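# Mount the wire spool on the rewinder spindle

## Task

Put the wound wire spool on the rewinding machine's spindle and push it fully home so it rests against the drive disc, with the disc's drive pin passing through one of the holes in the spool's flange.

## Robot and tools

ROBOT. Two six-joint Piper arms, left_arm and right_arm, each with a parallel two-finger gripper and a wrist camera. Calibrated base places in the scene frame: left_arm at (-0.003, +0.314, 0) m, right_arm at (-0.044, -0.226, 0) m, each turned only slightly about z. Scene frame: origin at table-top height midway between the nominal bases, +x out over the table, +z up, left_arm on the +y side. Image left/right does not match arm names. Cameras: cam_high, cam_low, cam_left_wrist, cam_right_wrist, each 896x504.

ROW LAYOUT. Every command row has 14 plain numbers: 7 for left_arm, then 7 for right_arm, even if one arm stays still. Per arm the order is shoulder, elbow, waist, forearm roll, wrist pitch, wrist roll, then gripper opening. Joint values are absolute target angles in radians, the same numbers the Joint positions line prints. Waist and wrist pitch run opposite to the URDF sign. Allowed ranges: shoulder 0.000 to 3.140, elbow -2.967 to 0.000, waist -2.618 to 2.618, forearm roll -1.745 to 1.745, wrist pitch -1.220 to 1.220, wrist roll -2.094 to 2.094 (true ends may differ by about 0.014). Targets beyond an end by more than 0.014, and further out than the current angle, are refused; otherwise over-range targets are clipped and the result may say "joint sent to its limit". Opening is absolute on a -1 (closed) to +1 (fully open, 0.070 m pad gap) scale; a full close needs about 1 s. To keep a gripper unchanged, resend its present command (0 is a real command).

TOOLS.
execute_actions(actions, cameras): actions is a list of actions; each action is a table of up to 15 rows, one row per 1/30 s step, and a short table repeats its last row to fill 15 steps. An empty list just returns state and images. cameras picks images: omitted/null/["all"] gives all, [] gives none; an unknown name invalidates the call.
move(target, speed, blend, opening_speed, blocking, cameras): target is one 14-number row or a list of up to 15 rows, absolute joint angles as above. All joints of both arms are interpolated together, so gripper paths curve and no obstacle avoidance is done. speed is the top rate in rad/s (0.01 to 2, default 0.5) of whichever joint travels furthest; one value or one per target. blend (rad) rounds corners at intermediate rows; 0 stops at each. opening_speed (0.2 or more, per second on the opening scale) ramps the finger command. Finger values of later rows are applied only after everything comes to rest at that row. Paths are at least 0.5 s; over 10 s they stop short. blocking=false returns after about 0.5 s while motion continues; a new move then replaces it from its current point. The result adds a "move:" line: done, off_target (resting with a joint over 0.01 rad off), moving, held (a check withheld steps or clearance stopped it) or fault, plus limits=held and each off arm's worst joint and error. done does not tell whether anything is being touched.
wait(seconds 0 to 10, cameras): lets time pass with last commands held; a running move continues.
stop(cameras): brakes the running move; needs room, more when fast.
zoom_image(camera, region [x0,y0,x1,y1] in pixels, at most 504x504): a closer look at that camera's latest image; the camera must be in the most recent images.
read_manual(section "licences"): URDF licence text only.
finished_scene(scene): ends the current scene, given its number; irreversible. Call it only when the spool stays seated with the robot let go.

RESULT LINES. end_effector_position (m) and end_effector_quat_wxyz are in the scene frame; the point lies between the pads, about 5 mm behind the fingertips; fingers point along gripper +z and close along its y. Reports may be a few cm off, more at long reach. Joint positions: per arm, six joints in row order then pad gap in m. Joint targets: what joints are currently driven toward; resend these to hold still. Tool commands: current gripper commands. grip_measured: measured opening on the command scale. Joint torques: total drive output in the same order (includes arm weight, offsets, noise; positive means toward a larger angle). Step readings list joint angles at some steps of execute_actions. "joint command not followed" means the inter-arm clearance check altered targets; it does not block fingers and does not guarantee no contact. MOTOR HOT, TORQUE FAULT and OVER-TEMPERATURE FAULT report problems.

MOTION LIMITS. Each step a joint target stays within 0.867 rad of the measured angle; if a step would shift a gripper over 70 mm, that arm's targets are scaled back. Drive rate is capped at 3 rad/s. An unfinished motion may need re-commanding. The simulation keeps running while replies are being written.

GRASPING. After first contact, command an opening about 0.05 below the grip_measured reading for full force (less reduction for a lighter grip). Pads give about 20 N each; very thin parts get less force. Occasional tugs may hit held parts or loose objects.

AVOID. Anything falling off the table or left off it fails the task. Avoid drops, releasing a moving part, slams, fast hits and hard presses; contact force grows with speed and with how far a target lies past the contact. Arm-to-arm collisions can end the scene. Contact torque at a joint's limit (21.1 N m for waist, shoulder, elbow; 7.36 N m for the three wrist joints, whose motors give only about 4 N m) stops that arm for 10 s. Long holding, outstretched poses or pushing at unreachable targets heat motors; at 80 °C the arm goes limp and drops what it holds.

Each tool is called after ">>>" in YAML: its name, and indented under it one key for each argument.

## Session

>>> execute_actions:
  actions: []

>>> zoom_image:
  camera: "cam_low"
  region: [500, 260, 700, 440]

>>> zoom_image:
  camera: "cam_high"
  region: [300, 150, 580, 360]

Scene clock: 0.00 s.
left_arm: end_effector_position=(+0.2525, -0.0762, +0.3904) grip_measured=+0.99 end_effector_quat_wxyz=(+0.428, +0.574, +0.626, -0.309) | right_arm: end_effector_position=(+0.2820, -0.3620, +0.2096) grip_measured=+0.99 end_effector_quat_wxyz=(+0.307, +0.172, +0.932, -0.087)
Joint names: [shoulder, elbow, waist, forearm roll, wrist pitch, wrist roll]
Joint positions: left_arm=[1.626 -1.8 0.721 -0.709 -0.946 0.895 0.07] | right_arm=[1.324 -1.07 0.402 -0.092 -0.758 0.057 0.07]
Joint torques (N m): no reading
Motor temperatures (°C): left_arm=[31 31 34 34 32 29] | right_arm=[38 31 29 35 38 28]
Joint targets: left_arm=[1.626 -1.800 0.721 -0.709 -0.946 0.895] | right_arm=[1.324 -1.070 0.402 -0.092 -0.758 0.057]
Tool commands: left_gripper/opening=+1.0 right_gripper/opening=+1.0

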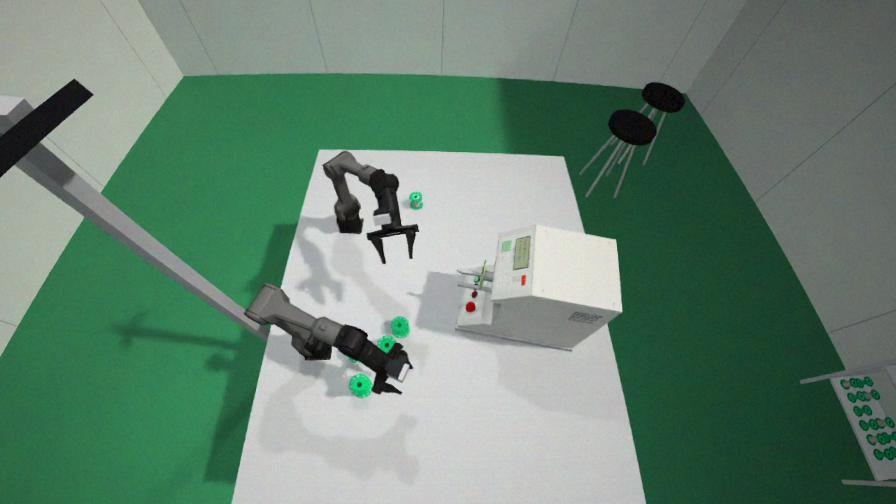

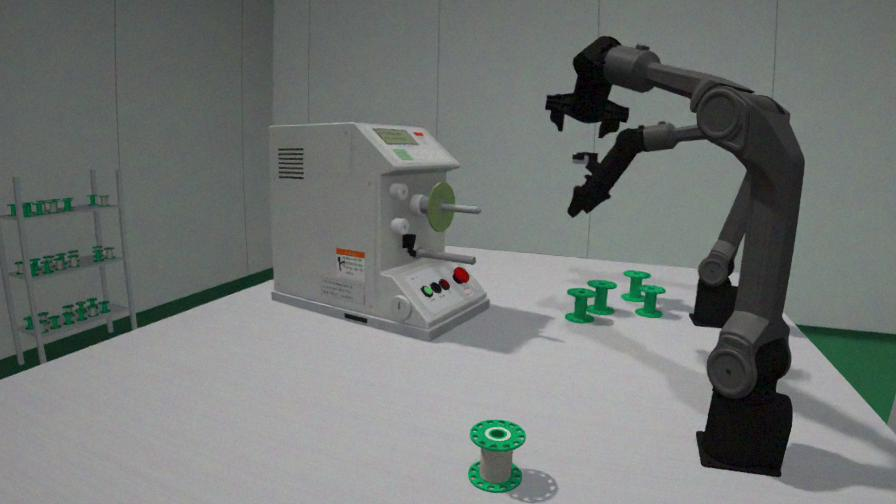

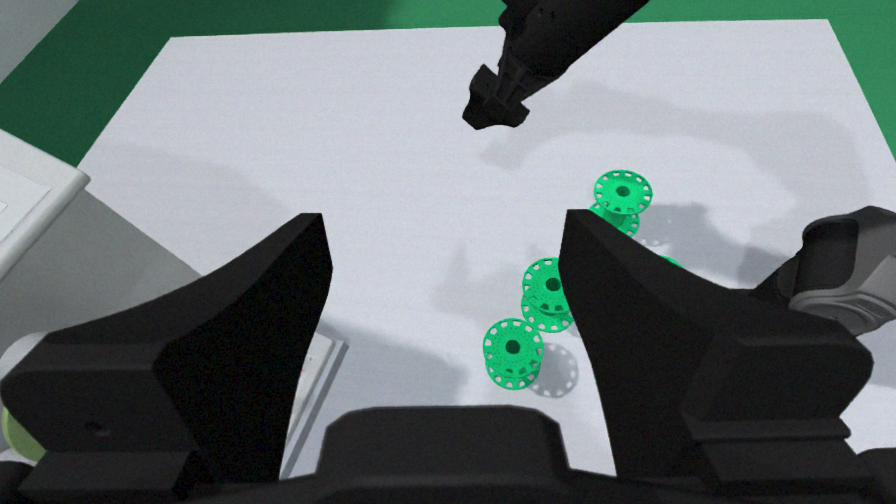

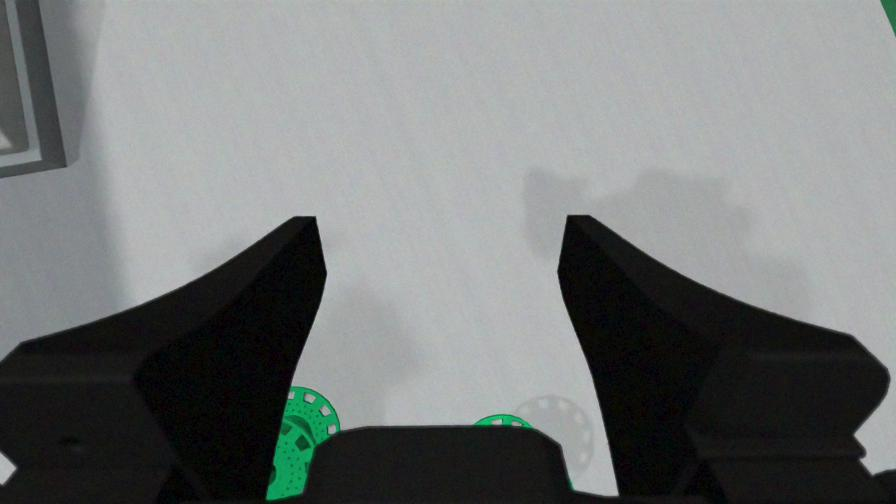

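Scaled by 2.520 from the camera's 896x504 image, which has a finer 1280x720 frame.

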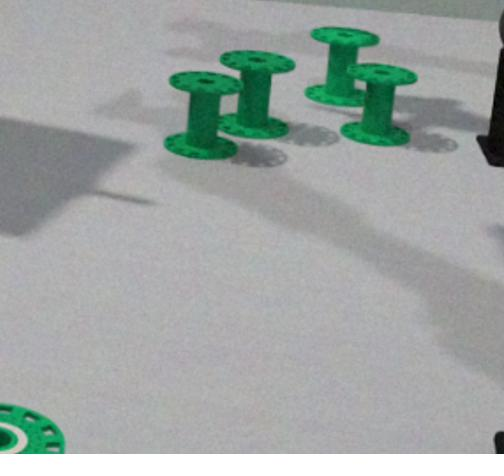

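Scaled by 1.800 from the camera's 896x504 image, which has a finer 1280x720 frame.

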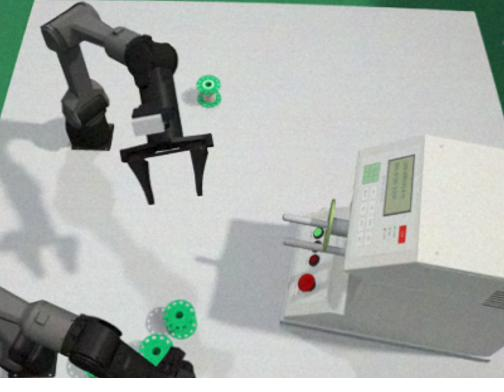

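>>> move:
  target:
    - [1.3, -1.1, -0.379, 0, -1.1, 0, 1, 1.324, -1.07, 0.402, -0.092, -0.758, 0.057, 1]
    - [1.3, -1.1, -0.379, 0, -1.1, 0, 1, 0.709, -0.39, -0.352, 0, 0.132, 0, 1]
  speed: 1.0
  blend: 0.15

>>> zoom_image:
  camera: "cam_left_wrist"
  region: [340, 200, 600, 400]

>>> zoom_image:
  camera: "cam_right_wrist"
  region: [400, 0, 700, 200]

>>> zoom_image:
  camera: "cam_high"
  region: [440, 240, 520, 300]

Scene clock: 8.07 s.
left_arm: end_effector_position=(+0.2688, +0.4172, +0.1913) grip_measured=+0.99 end_effector_quat_wxyz=(+0.175, -0.178, +0.968, +0.032) | right_arm: end_effector_position=(+0.2140, -0.1172, +0.2774) grip_measured=+0.99 end_effector_quat_wxyz=(+0.657, -0.147, +0.727, +0.133)
Joint names: [shoulder, elbow, waist, forearm roll, wrist pitch, wrist roll]
Joint positions: left_arm=[1.3 -1.1 -0.379 0 -1.1 -0.001 0.07] | right_arm=[0.708 -0.389 -0.352 0 0.132 0 0.07]
Joint torques (N m): left_arm=[-2.43 -7.91 1.19 0.03 0.37 0.24] | right_arm=[1.03 -7.44 1.38 0.12 1.09 -0.12]
Motor temperatures (°C): left_arm=[31 31 34 34 32 29] | right_arm=[38 32 29 35 38 28]
Joint targets: left_arm=[1.300 -1.100 -0.379 0.000 -1.100 0.000] | right_arm=[0.709 -0.390 -0.352 0.000 0.132 0.000]
move: done

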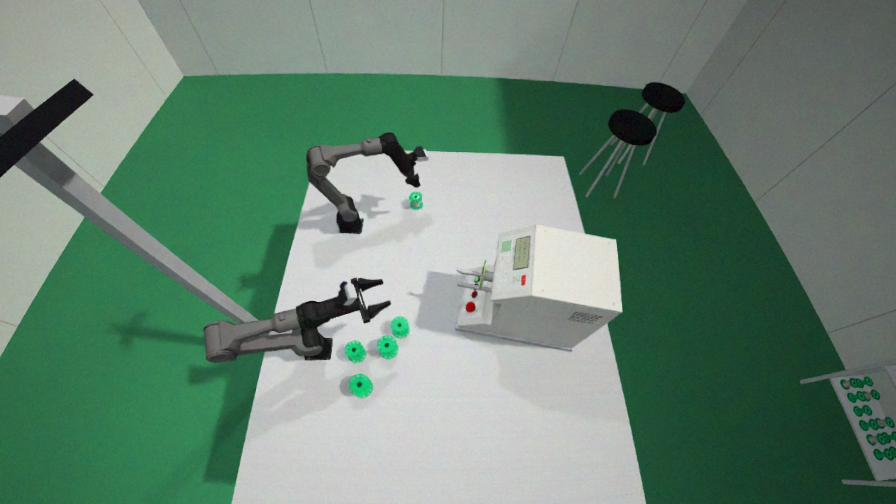

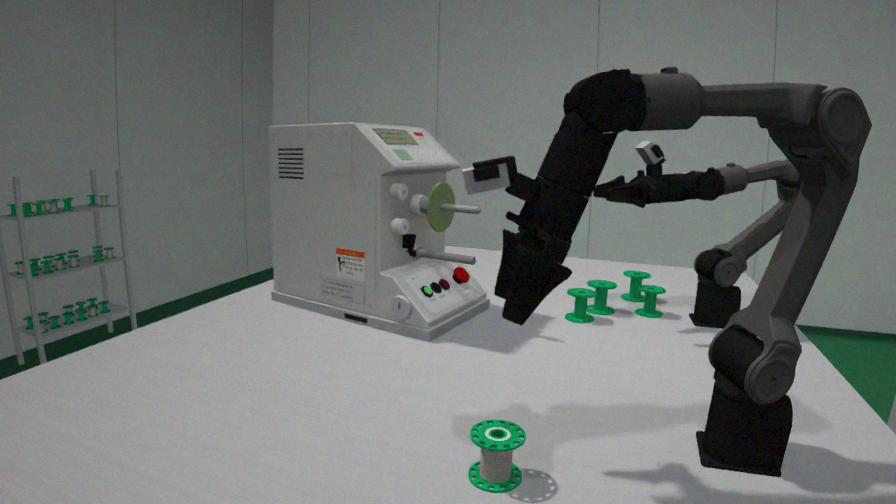

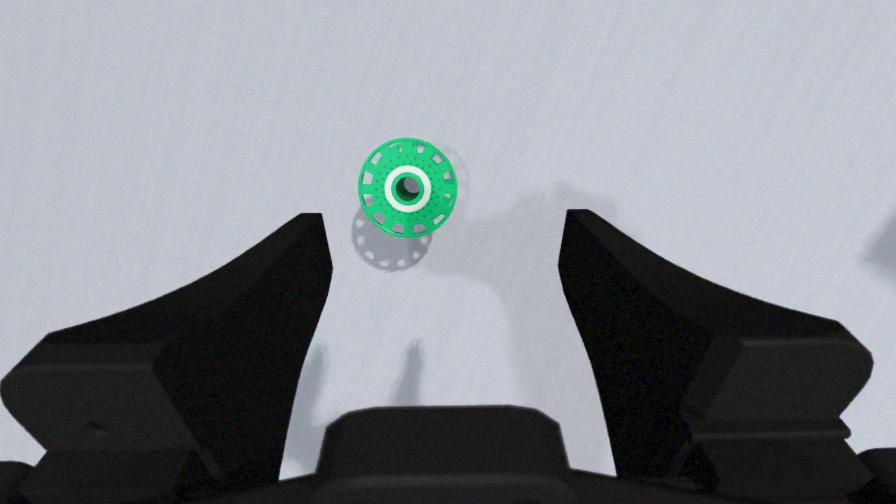

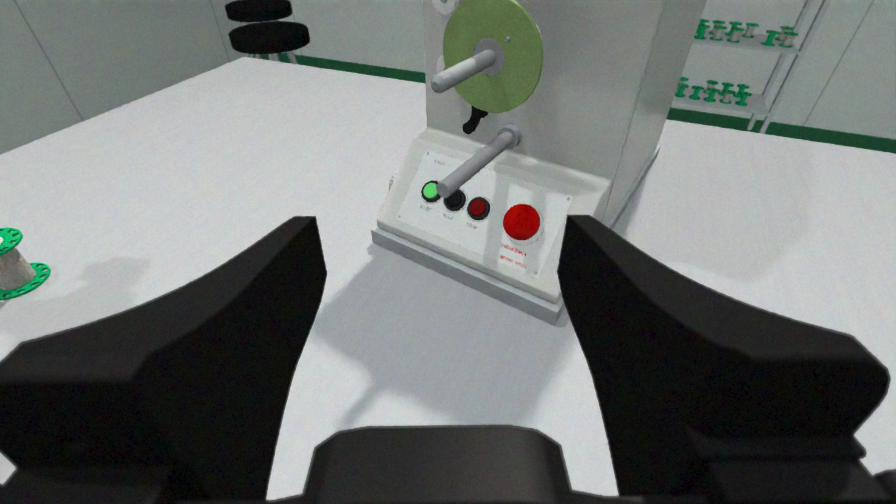

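Scaled by 1.938 from the camera's 896x504 image, which has a finer 1280x720 frame.

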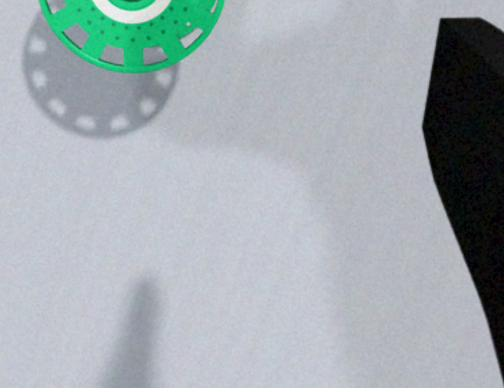

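Scaled by 1.680 from the camera's 896x504 image, which has a finer 1280x720 frame.

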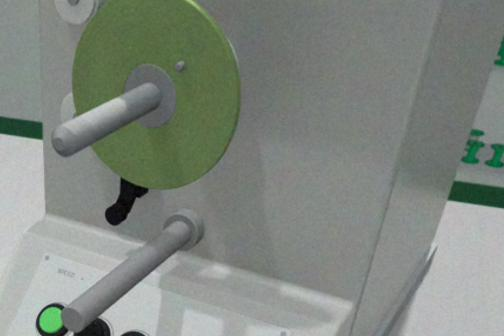

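Scaled by 6.300 from the camera's 896x504 image, which has a finer 1280x720 frame.

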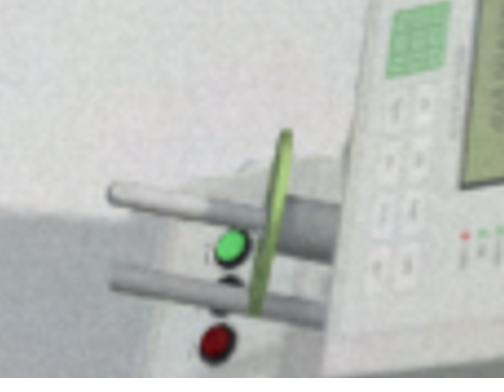

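>>> zoom_image:
  camera: "cam_left_wrist"
  region: [340, 120, 480, 290]

Scaled by 2.965 from the camera's 896x504 image, which has a finer 1280x720 frame.

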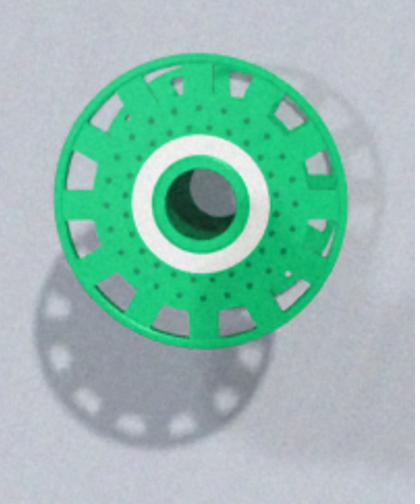

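>>> move:
  target: [1.5856, -1.1553, -0.4611, 0, -1.1569, 0, 1, 1.8423, -1.0453, -0.7933, 1.1314, 1.1110, -0.7566, 1]
  speed: 0.8

>>> zoom_image:
  camera: "cam_left_wrist"
  region: [300, 80, 600, 300]

>>> zoom_image:
  camera: "cam_right_wrist"
  region: [320, 0, 560, 240]

Scene clock: 34.87 s.
left_arm: end_effector_position=(+0.2694, +0.4439, +0.1196) grip_measured=+0.99 end_effector_quat_wxyz=(+0.034, -0.221, +0.975, +0.008) | right_arm: end_effector_position=(+0.3880, -0.0125, +0.2377) grip_measured=+0.99 end_effector_quat_wxyz=(+0.706, +0.037, +0.706, -0.037)
Joint names: [shoulder, elbow, waist, forearm roll, wrist pitch, wrist roll]
Joint positions: left_arm=[1.587 -1.155 -0.461 0 -1.157 -0.001 0.07] | right_arm=[1.843 -1.046 -0.794 1.132 1.111 -0.757 0.07]
Joint torques (N m): left_arm=[-6.31 -7.28 0.07 -0.07 0.08 0.18] | right_arm=[-5.42 -5.32 1.37 -0.68 0.75 -0.02]
Motor temperatures (°C): left_arm=[31 32 34 34 32 29] | right_arm=[38 33 29 35 39 28]
Joint targets: left_arm=[1.586 -1.155 -0.461 0.000 -1.157 0.000] | right_arm=[1.842 -1.045 -0.793 1.131 1.111 -0.757]
move: done

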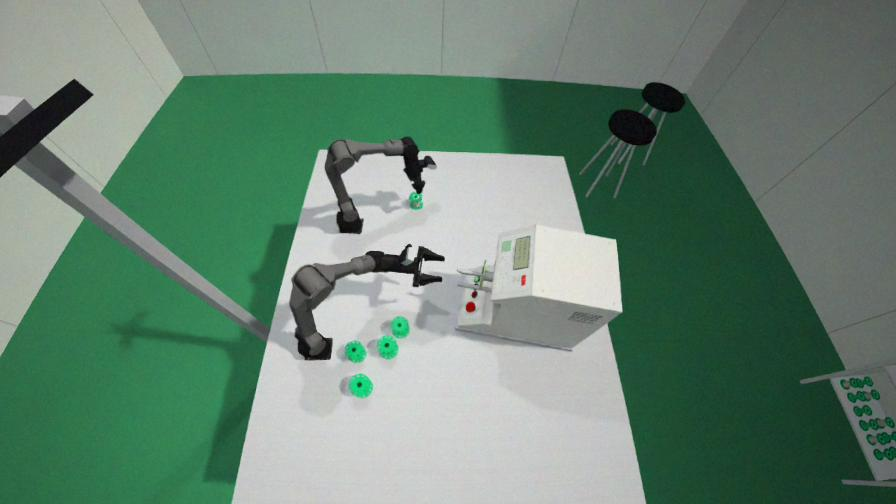

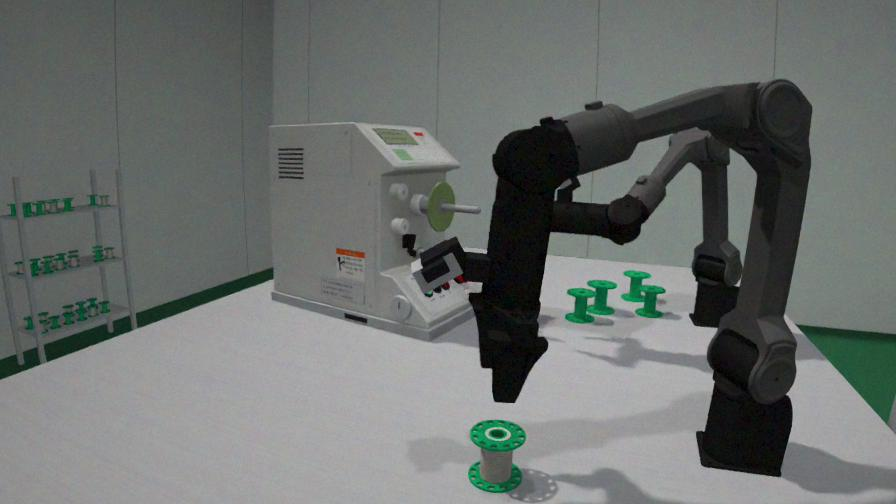

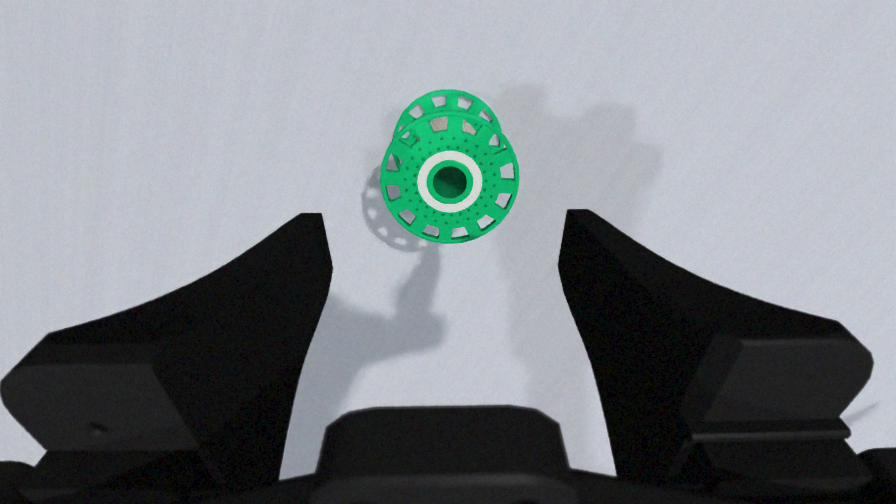

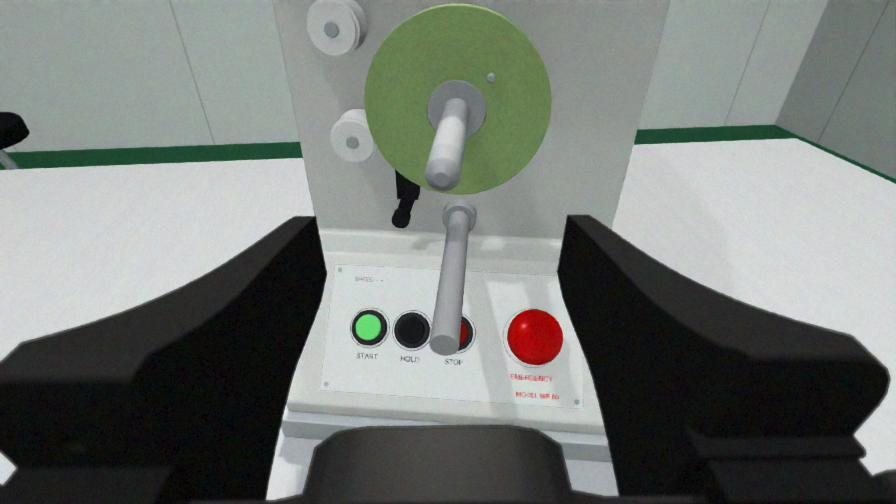

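Scaled by 1.680 from the camera's 896x504 image, which has a finer 1280x720 frame.

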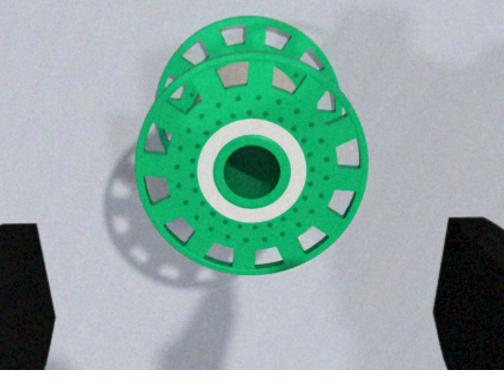

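Scaled by 2.100 from the camera's 896x504 image, which has a finer 1280x720 frame.

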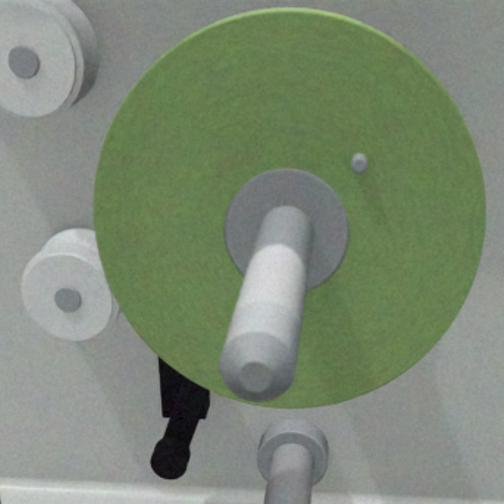

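>>> move:
  target: [1.6212, -1.0080, -0.453, 0, -0.974, 0, 1, 1.8423, -1.0453, -0.7933, 1.1314, 1.1110, -0.7566, 1]
  speed: 0.3
  cameras: ["cam_left_wrist", "cam_low"]

>>> zoom_image:
  camera: "cam_left_wrist"
  region: [300, 120, 600, 330]

>>> zoom_image:
  camera: "cam_low"
  region: [440, 360, 580, 500]

Scene clock: 45.37 s.
left_arm: end_effector_position=(+0.2648, +0.4392, +0.0745) grip_measured=+0.99 end_effector_quat_wxyz=(+0.034, -0.218, +0.975, +0.007) | right_arm: end_effector_position=(+0.3880, -0.0125, +0.2377) grip_measured=+0.99 end_effector_quat_wxyz=(+0.706, +0.037, +0.706, -0.037)
Joint names: [shoulder, elbow, waist, forearm roll, wrist pitch, wrist roll]
Joint positions: left_arm=[1.621 -1.006 -0.453 0 -0.973 -0.001 0.07] | right_arm=[1.843 -1.046 -0.794 1.132 1.111 -0.757 0.07]
Joint torques (N m): left_arm=[-5.53 -7.02 1.08 -0.09 0.06 0.14] | right_arm=[-5.39 -3.94 1.24 -0.59 0.79 -0.04]
Motor temperatures (°C): left_arm=[32 32 34 34 32 29] | right_arm=[39 33 29 35 39 28]
Joint targets: left_arm=[1.621 -1.008 -0.453 0.000 -0.974 0.000] | right_arm=[1.842 -1.045 -0.793 1.131 1.111 -0.757]
move: done
Images, in order (width x height): cam_low 896x504, cam_left_wrist 896x504.

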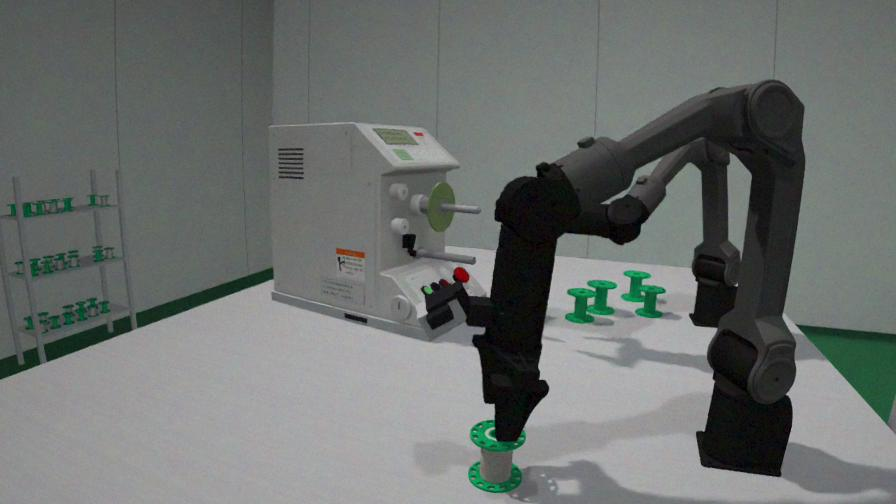

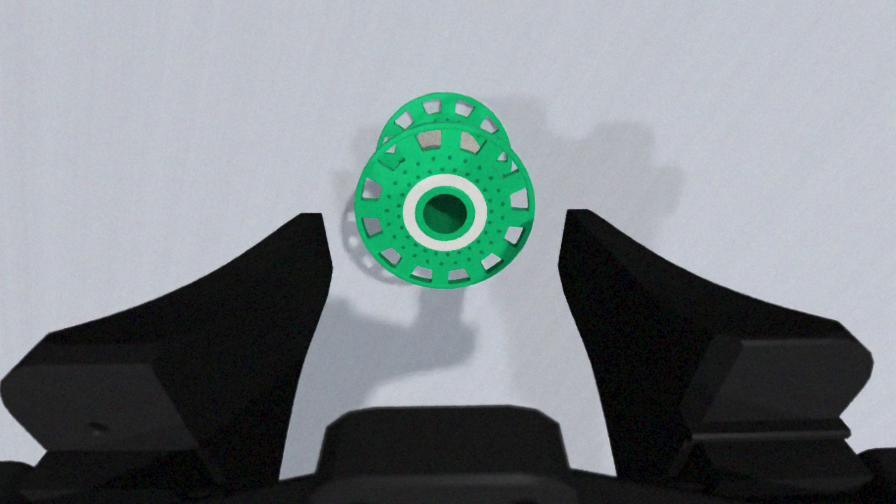

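Scaled by 1.680 from the camera's 896x504 image, which has a finer 1280x720 frame.

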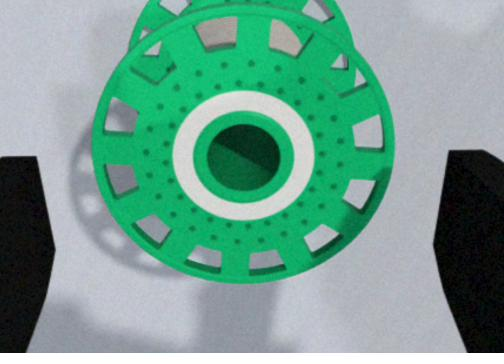

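Scaled by 3.600 from the camera's 896x504 image, which has a finer 1280x720 frame.

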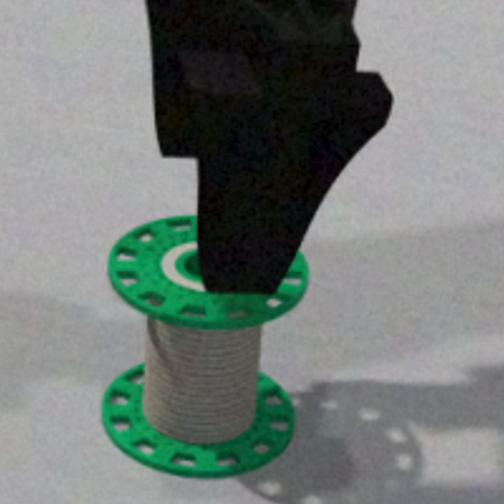

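>>> move:
  target: [1.6683, -0.9584, -0.453, 0, -0.8773, 0, 1, 1.8423, -1.0453, -0.7933, 1.1314, 1.1110, -0.7566, 1]
  speed: 0.2
  cameras: ["cam_left_wrist", "cam_low"]

>>> zoom_image:
  camera: "cam_low"
  region: [440, 360, 580, 500]

Scene clock: 48.87 s.
left_arm: end_effector_position=(+0.2666, +0.4400, +0.0503) grip_measured=+0.99 end_effector_quat_wxyz=(+0.034, -0.218, +0.975, +0.007) | right_arm: end_effector_position=(+0.3880, -0.0125, +0.2377) grip_measured=+0.99 end_effector_quat_wxyz=(+0.706, +0.037, +0.706, -0.037)
Joint names: [shoulder, elbow, waist, forearm roll, wrist pitch, wrist roll]
Joint positions: left_arm=[1.669 -0.958 -0.453 0 -0.877 -0.001 0.07] | right_arm=[1.843 -1.046 -0.794 1.132 1.111 -0.757 0.07]
Joint torques (N m): left_arm=[-5.81 -5.51 0.41 -0.06 0.06 0.1] | right_arm=[-5.39 -3.92 1.14 -0.62 0.83 -0.06]
Motor temperatures (°C): left_arm=[32 32 34 34 32 29] | right_arm=[39 32 29 35 39 28]
Joint targets: left_arm=[1.668 -0.958 -0.453 0.000 -0.877 0.000] | right_arm=[1.842 -1.045 -0.793 1.131 1.111 -0.757]
move: done
Images, in order (width x height): cam_low 896x504, cam_left_wrist 896x504.

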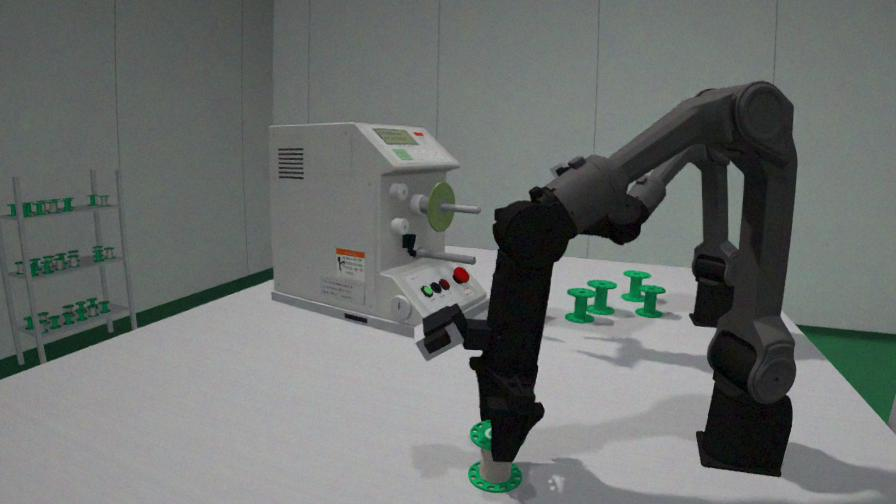

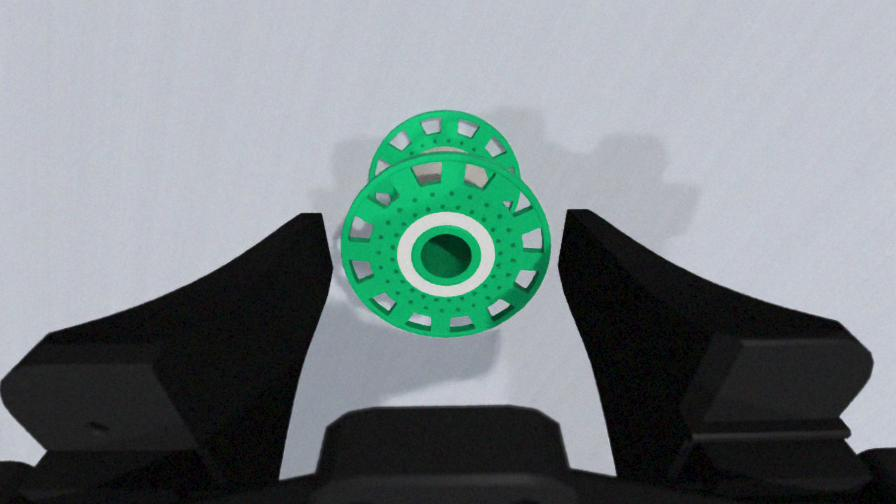

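Scaled by 3.600 from the camera's 896x504 image, which has a finer 1280x720 frame.

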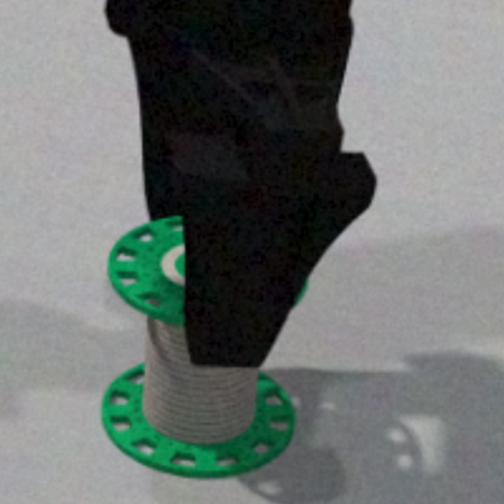

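>>> move:
  target: [1.6683, -0.9584, -0.453, 0, -0.8773, 0, 0.60, 1.8423, -1.0453, -0.7933, 1.1314, 1.1110, -0.7566, 1]
  opening_speed: 0.25
  cameras: ["cam_left_wrist"]

Scene clock: 51.40 s.
left_arm: end_effector_position=(+0.2666, +0.4400, +0.0503) grip_measured=+0.70 end_effector_quat_wxyz=(+0.034, -0.218, +0.975, +0.007) | right_arm: end_effector_position=(+0.3880, -0.0125, +0.2377) grip_measured=+0.99 end_effector_quat_wxyz=(+0.706, +0.037, +0.706, -0.037)
Joint names: [shoulder, elbow, waist, forearm roll, wrist pitch, wrist roll]
Joint positions: left_arm=[1.669 -0.958 -0.453 0 -0.877 -0.001 0.059] | right_arm=[1.843 -1.046 -0.794 1.132 1.111 -0.757 0.07]
Joint torques (N m): left_arm=[-6.7 -6.5 -0.08 0.04 0.08 0.07] | right_arm=[-5.39 -3.95 1.1 -0.63 0.86 -0.07]
Motor temperatures (°C): left_arm=[32 32 34 34 32 29] | right_arm=[39 32 29 35 39 28]
Joint targets: left_arm=[1.668 -0.958 -0.453 0.000 -0.877 0.000] | right_arm=[1.842 -1.045 -0.793 1.131 1.111 -0.757]
move: done
Images, in order (width x height): cam_left_wrist 896x504.

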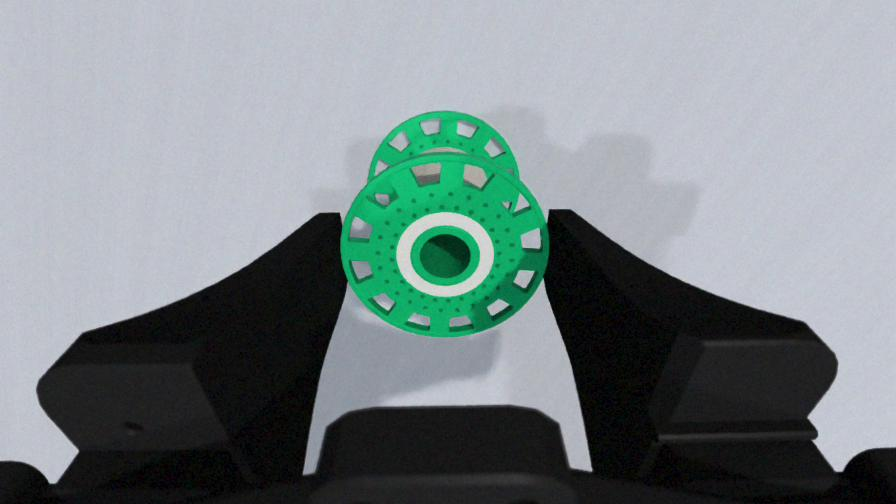

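>>> move:
  target:
    - [1.5943, -1.0830, -0.453, 0, -1.0759, 0, 0.60, 1.4, -1.3, -0.79, 1.13, 1.11, -0.757, 1]
    - [1.5943, -1.0830, -0.453, 0, -1.0759, 0, 0.60, 1.3, -1.1, 0.3, 0, -1.1, 0, 1]
    - [1.5943, -1.0830, 0.542, 0, -1.0759, 0, 0.60, 1.3, -1.1, 0.3, 0, -1.1, 0, 1]
  speed: [0.4, 1.2, 0.45]
  blend: 0.1
  cameras: ["cam_left_wrist", "cam_low", "cam_high"]

>>> zoom_image:
  camera: "cam_left_wrist"
  region: [300, 90, 600, 350]

>>> zoom_image:
  camera: "cam_low"
  region: [460, 250, 640, 420]

Scene clock: 60.67 s.
left_arm: end_effector_position=(+0.2499, +0.1554, +0.1000) grip_measured=+0.70 end_effector_quat_wxyz=(+0.034, +0.275, +0.961, -0.010) | right_arm: end_effector_position=(+0.2376, -0.2992, +0.1912) grip_measured=+0.99 end_effector_quat_wxyz=(+0.177, +0.124, +0.976, -0.023)
Joint names: [shoulder, elbow, waist, forearm roll, wrist pitch, wrist roll]
Joint positions: left_arm=[1.595 -1.083 0.544 0 -1.076 -0.001 0.059] | right_arm=[1.3 -1.1 0.301 0 -1.1 0 0.07]
Joint torques (N m): left_arm=[-5.38 -5.64 -0.29 0.03 0.18 -0.02] | right_arm=[-2.01 -6.45 -0.01 -0.06 0.41 -0.14]
Motor temperatures (°C): left_arm=[32 32 34 34 32 29] | right_arm=[39 32 29 35 39 28]
Joint targets: left_arm=[1.594 -1.083 0.542 0.000 -1.076 0.000] | right_arm=[1.300 -1.100 0.300 0.000 -1.100 0.000]
move: done
Images, in order (width x height): cam_high 896x504, cam_low 896x504, cam_left_wrist 896x504.

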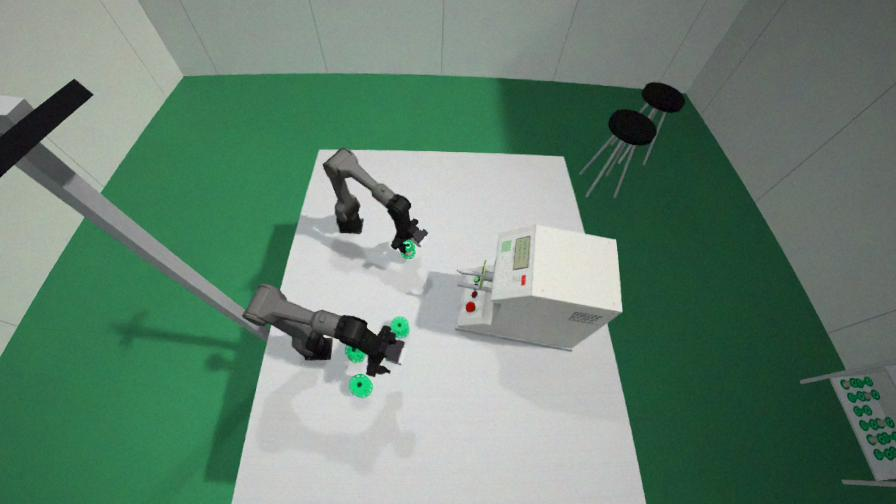

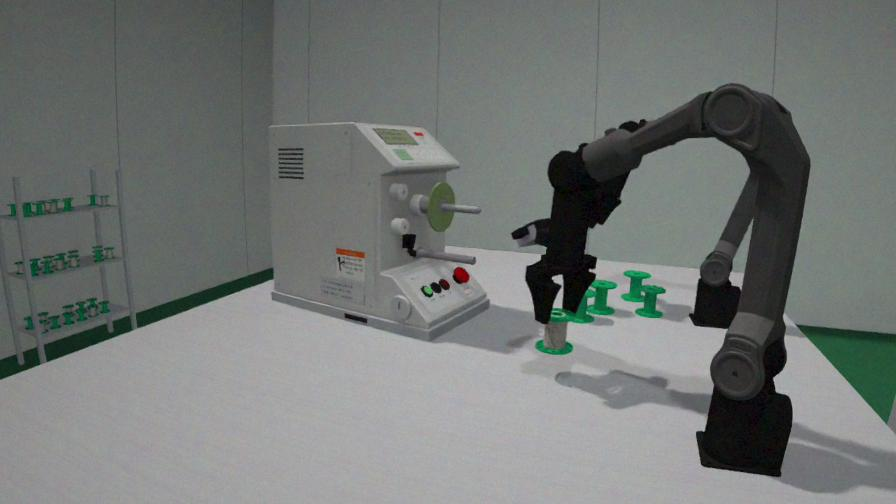

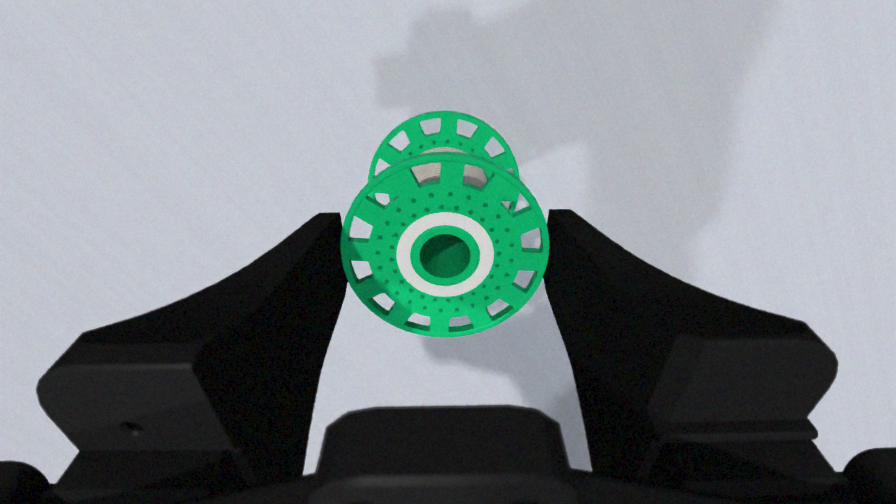

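Scaled by 1.680 from the camera's 896x504 image, which has a finer 1280x720 frame.

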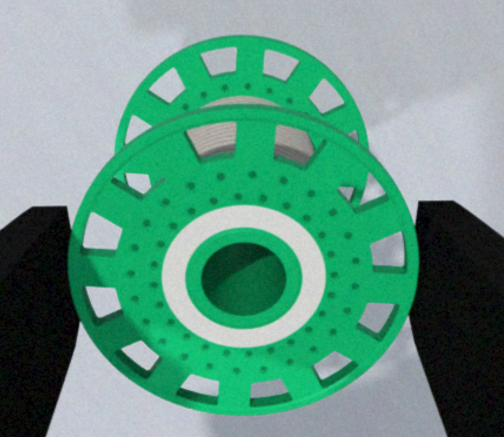

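Scaled by 2.800 from the camera's 896x504 image, which has a finer 1280x720 frame.

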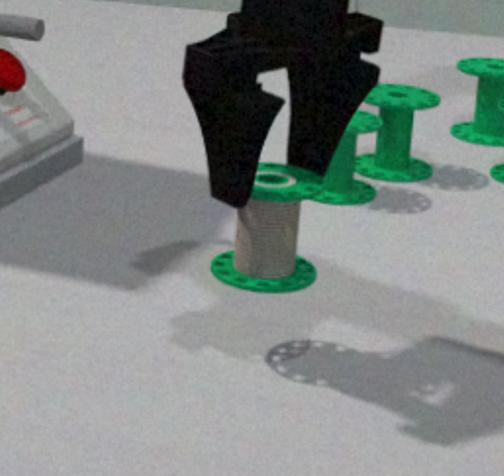

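>>> move:
  target: [1.6683, -0.9594, 0.542, 0, -0.8783, 0, 0.60, 1.3, -1.1, 0.3, 0, -1.1, 0, 1]
  speed: 0.12
  cameras: ["cam_left_wrist", "cam_low"]

Scene clock: 63.80 s.
left_arm: end_effector_position=(+0.2498, +0.1558, +0.0508) grip_measured=+0.70 end_effector_quat_wxyz=(+0.034, +0.275, +0.961, -0.010) | right_arm: end_effector_position=(+0.2376, -0.2992, +0.1912) grip_measured=+0.99 end_effector_quat_wxyz=(+0.177, +0.124, +0.976, -0.023)
Joint names: [shoulder, elbow, waist, forearm roll, wrist pitch, wrist roll]
Joint positions: left_arm=[1.668 -0.959 0.543 0 -0.877 -0.001 0.059] | right_arm=[1.3 -1.1 0.301 0 -1.1 0 0.07]
Joint torques (N m): left_arm=[-6.02 -5.71 -0.25 -0.01 0.02 -0.06] | right_arm=[-1.63 -6.7 0.05 -0.04 0.45 -0.13]
Motor temperatures (°C): left_arm=[32 32 34 34 32 29] | right_arm=[39 32 29 35 39 28]
Joint targets: left_arm=[1.668 -0.959 0.542 0.000 -0.878 0.000] | right_arm=[1.300 -1.100 0.300 0.000 -1.100 0.000]
move: done
Images, in order (width x height): cam_low 896x504, cam_left_wrist 896x504.

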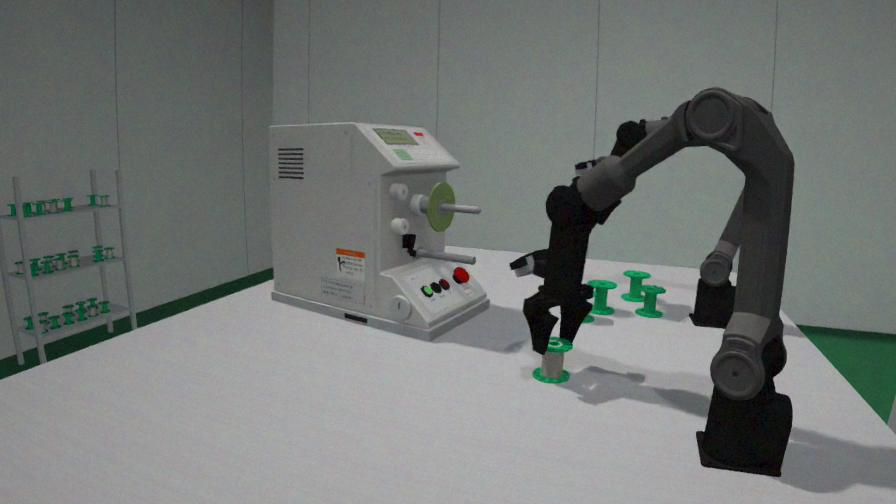

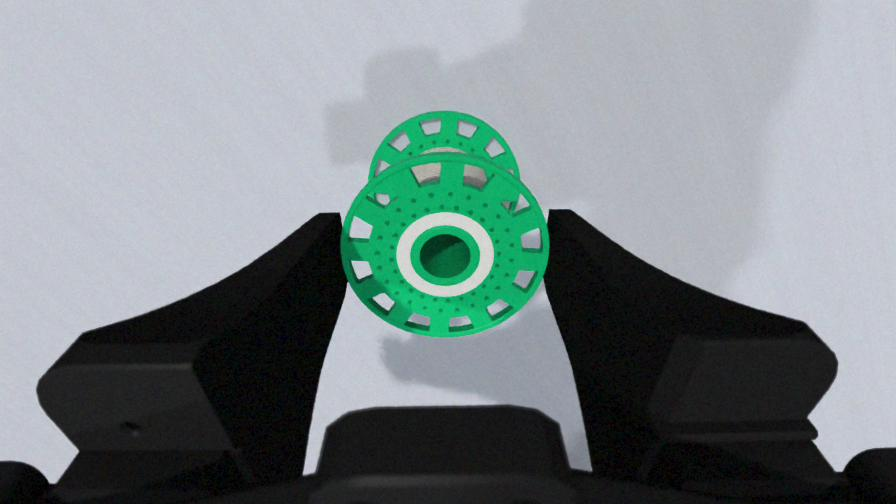

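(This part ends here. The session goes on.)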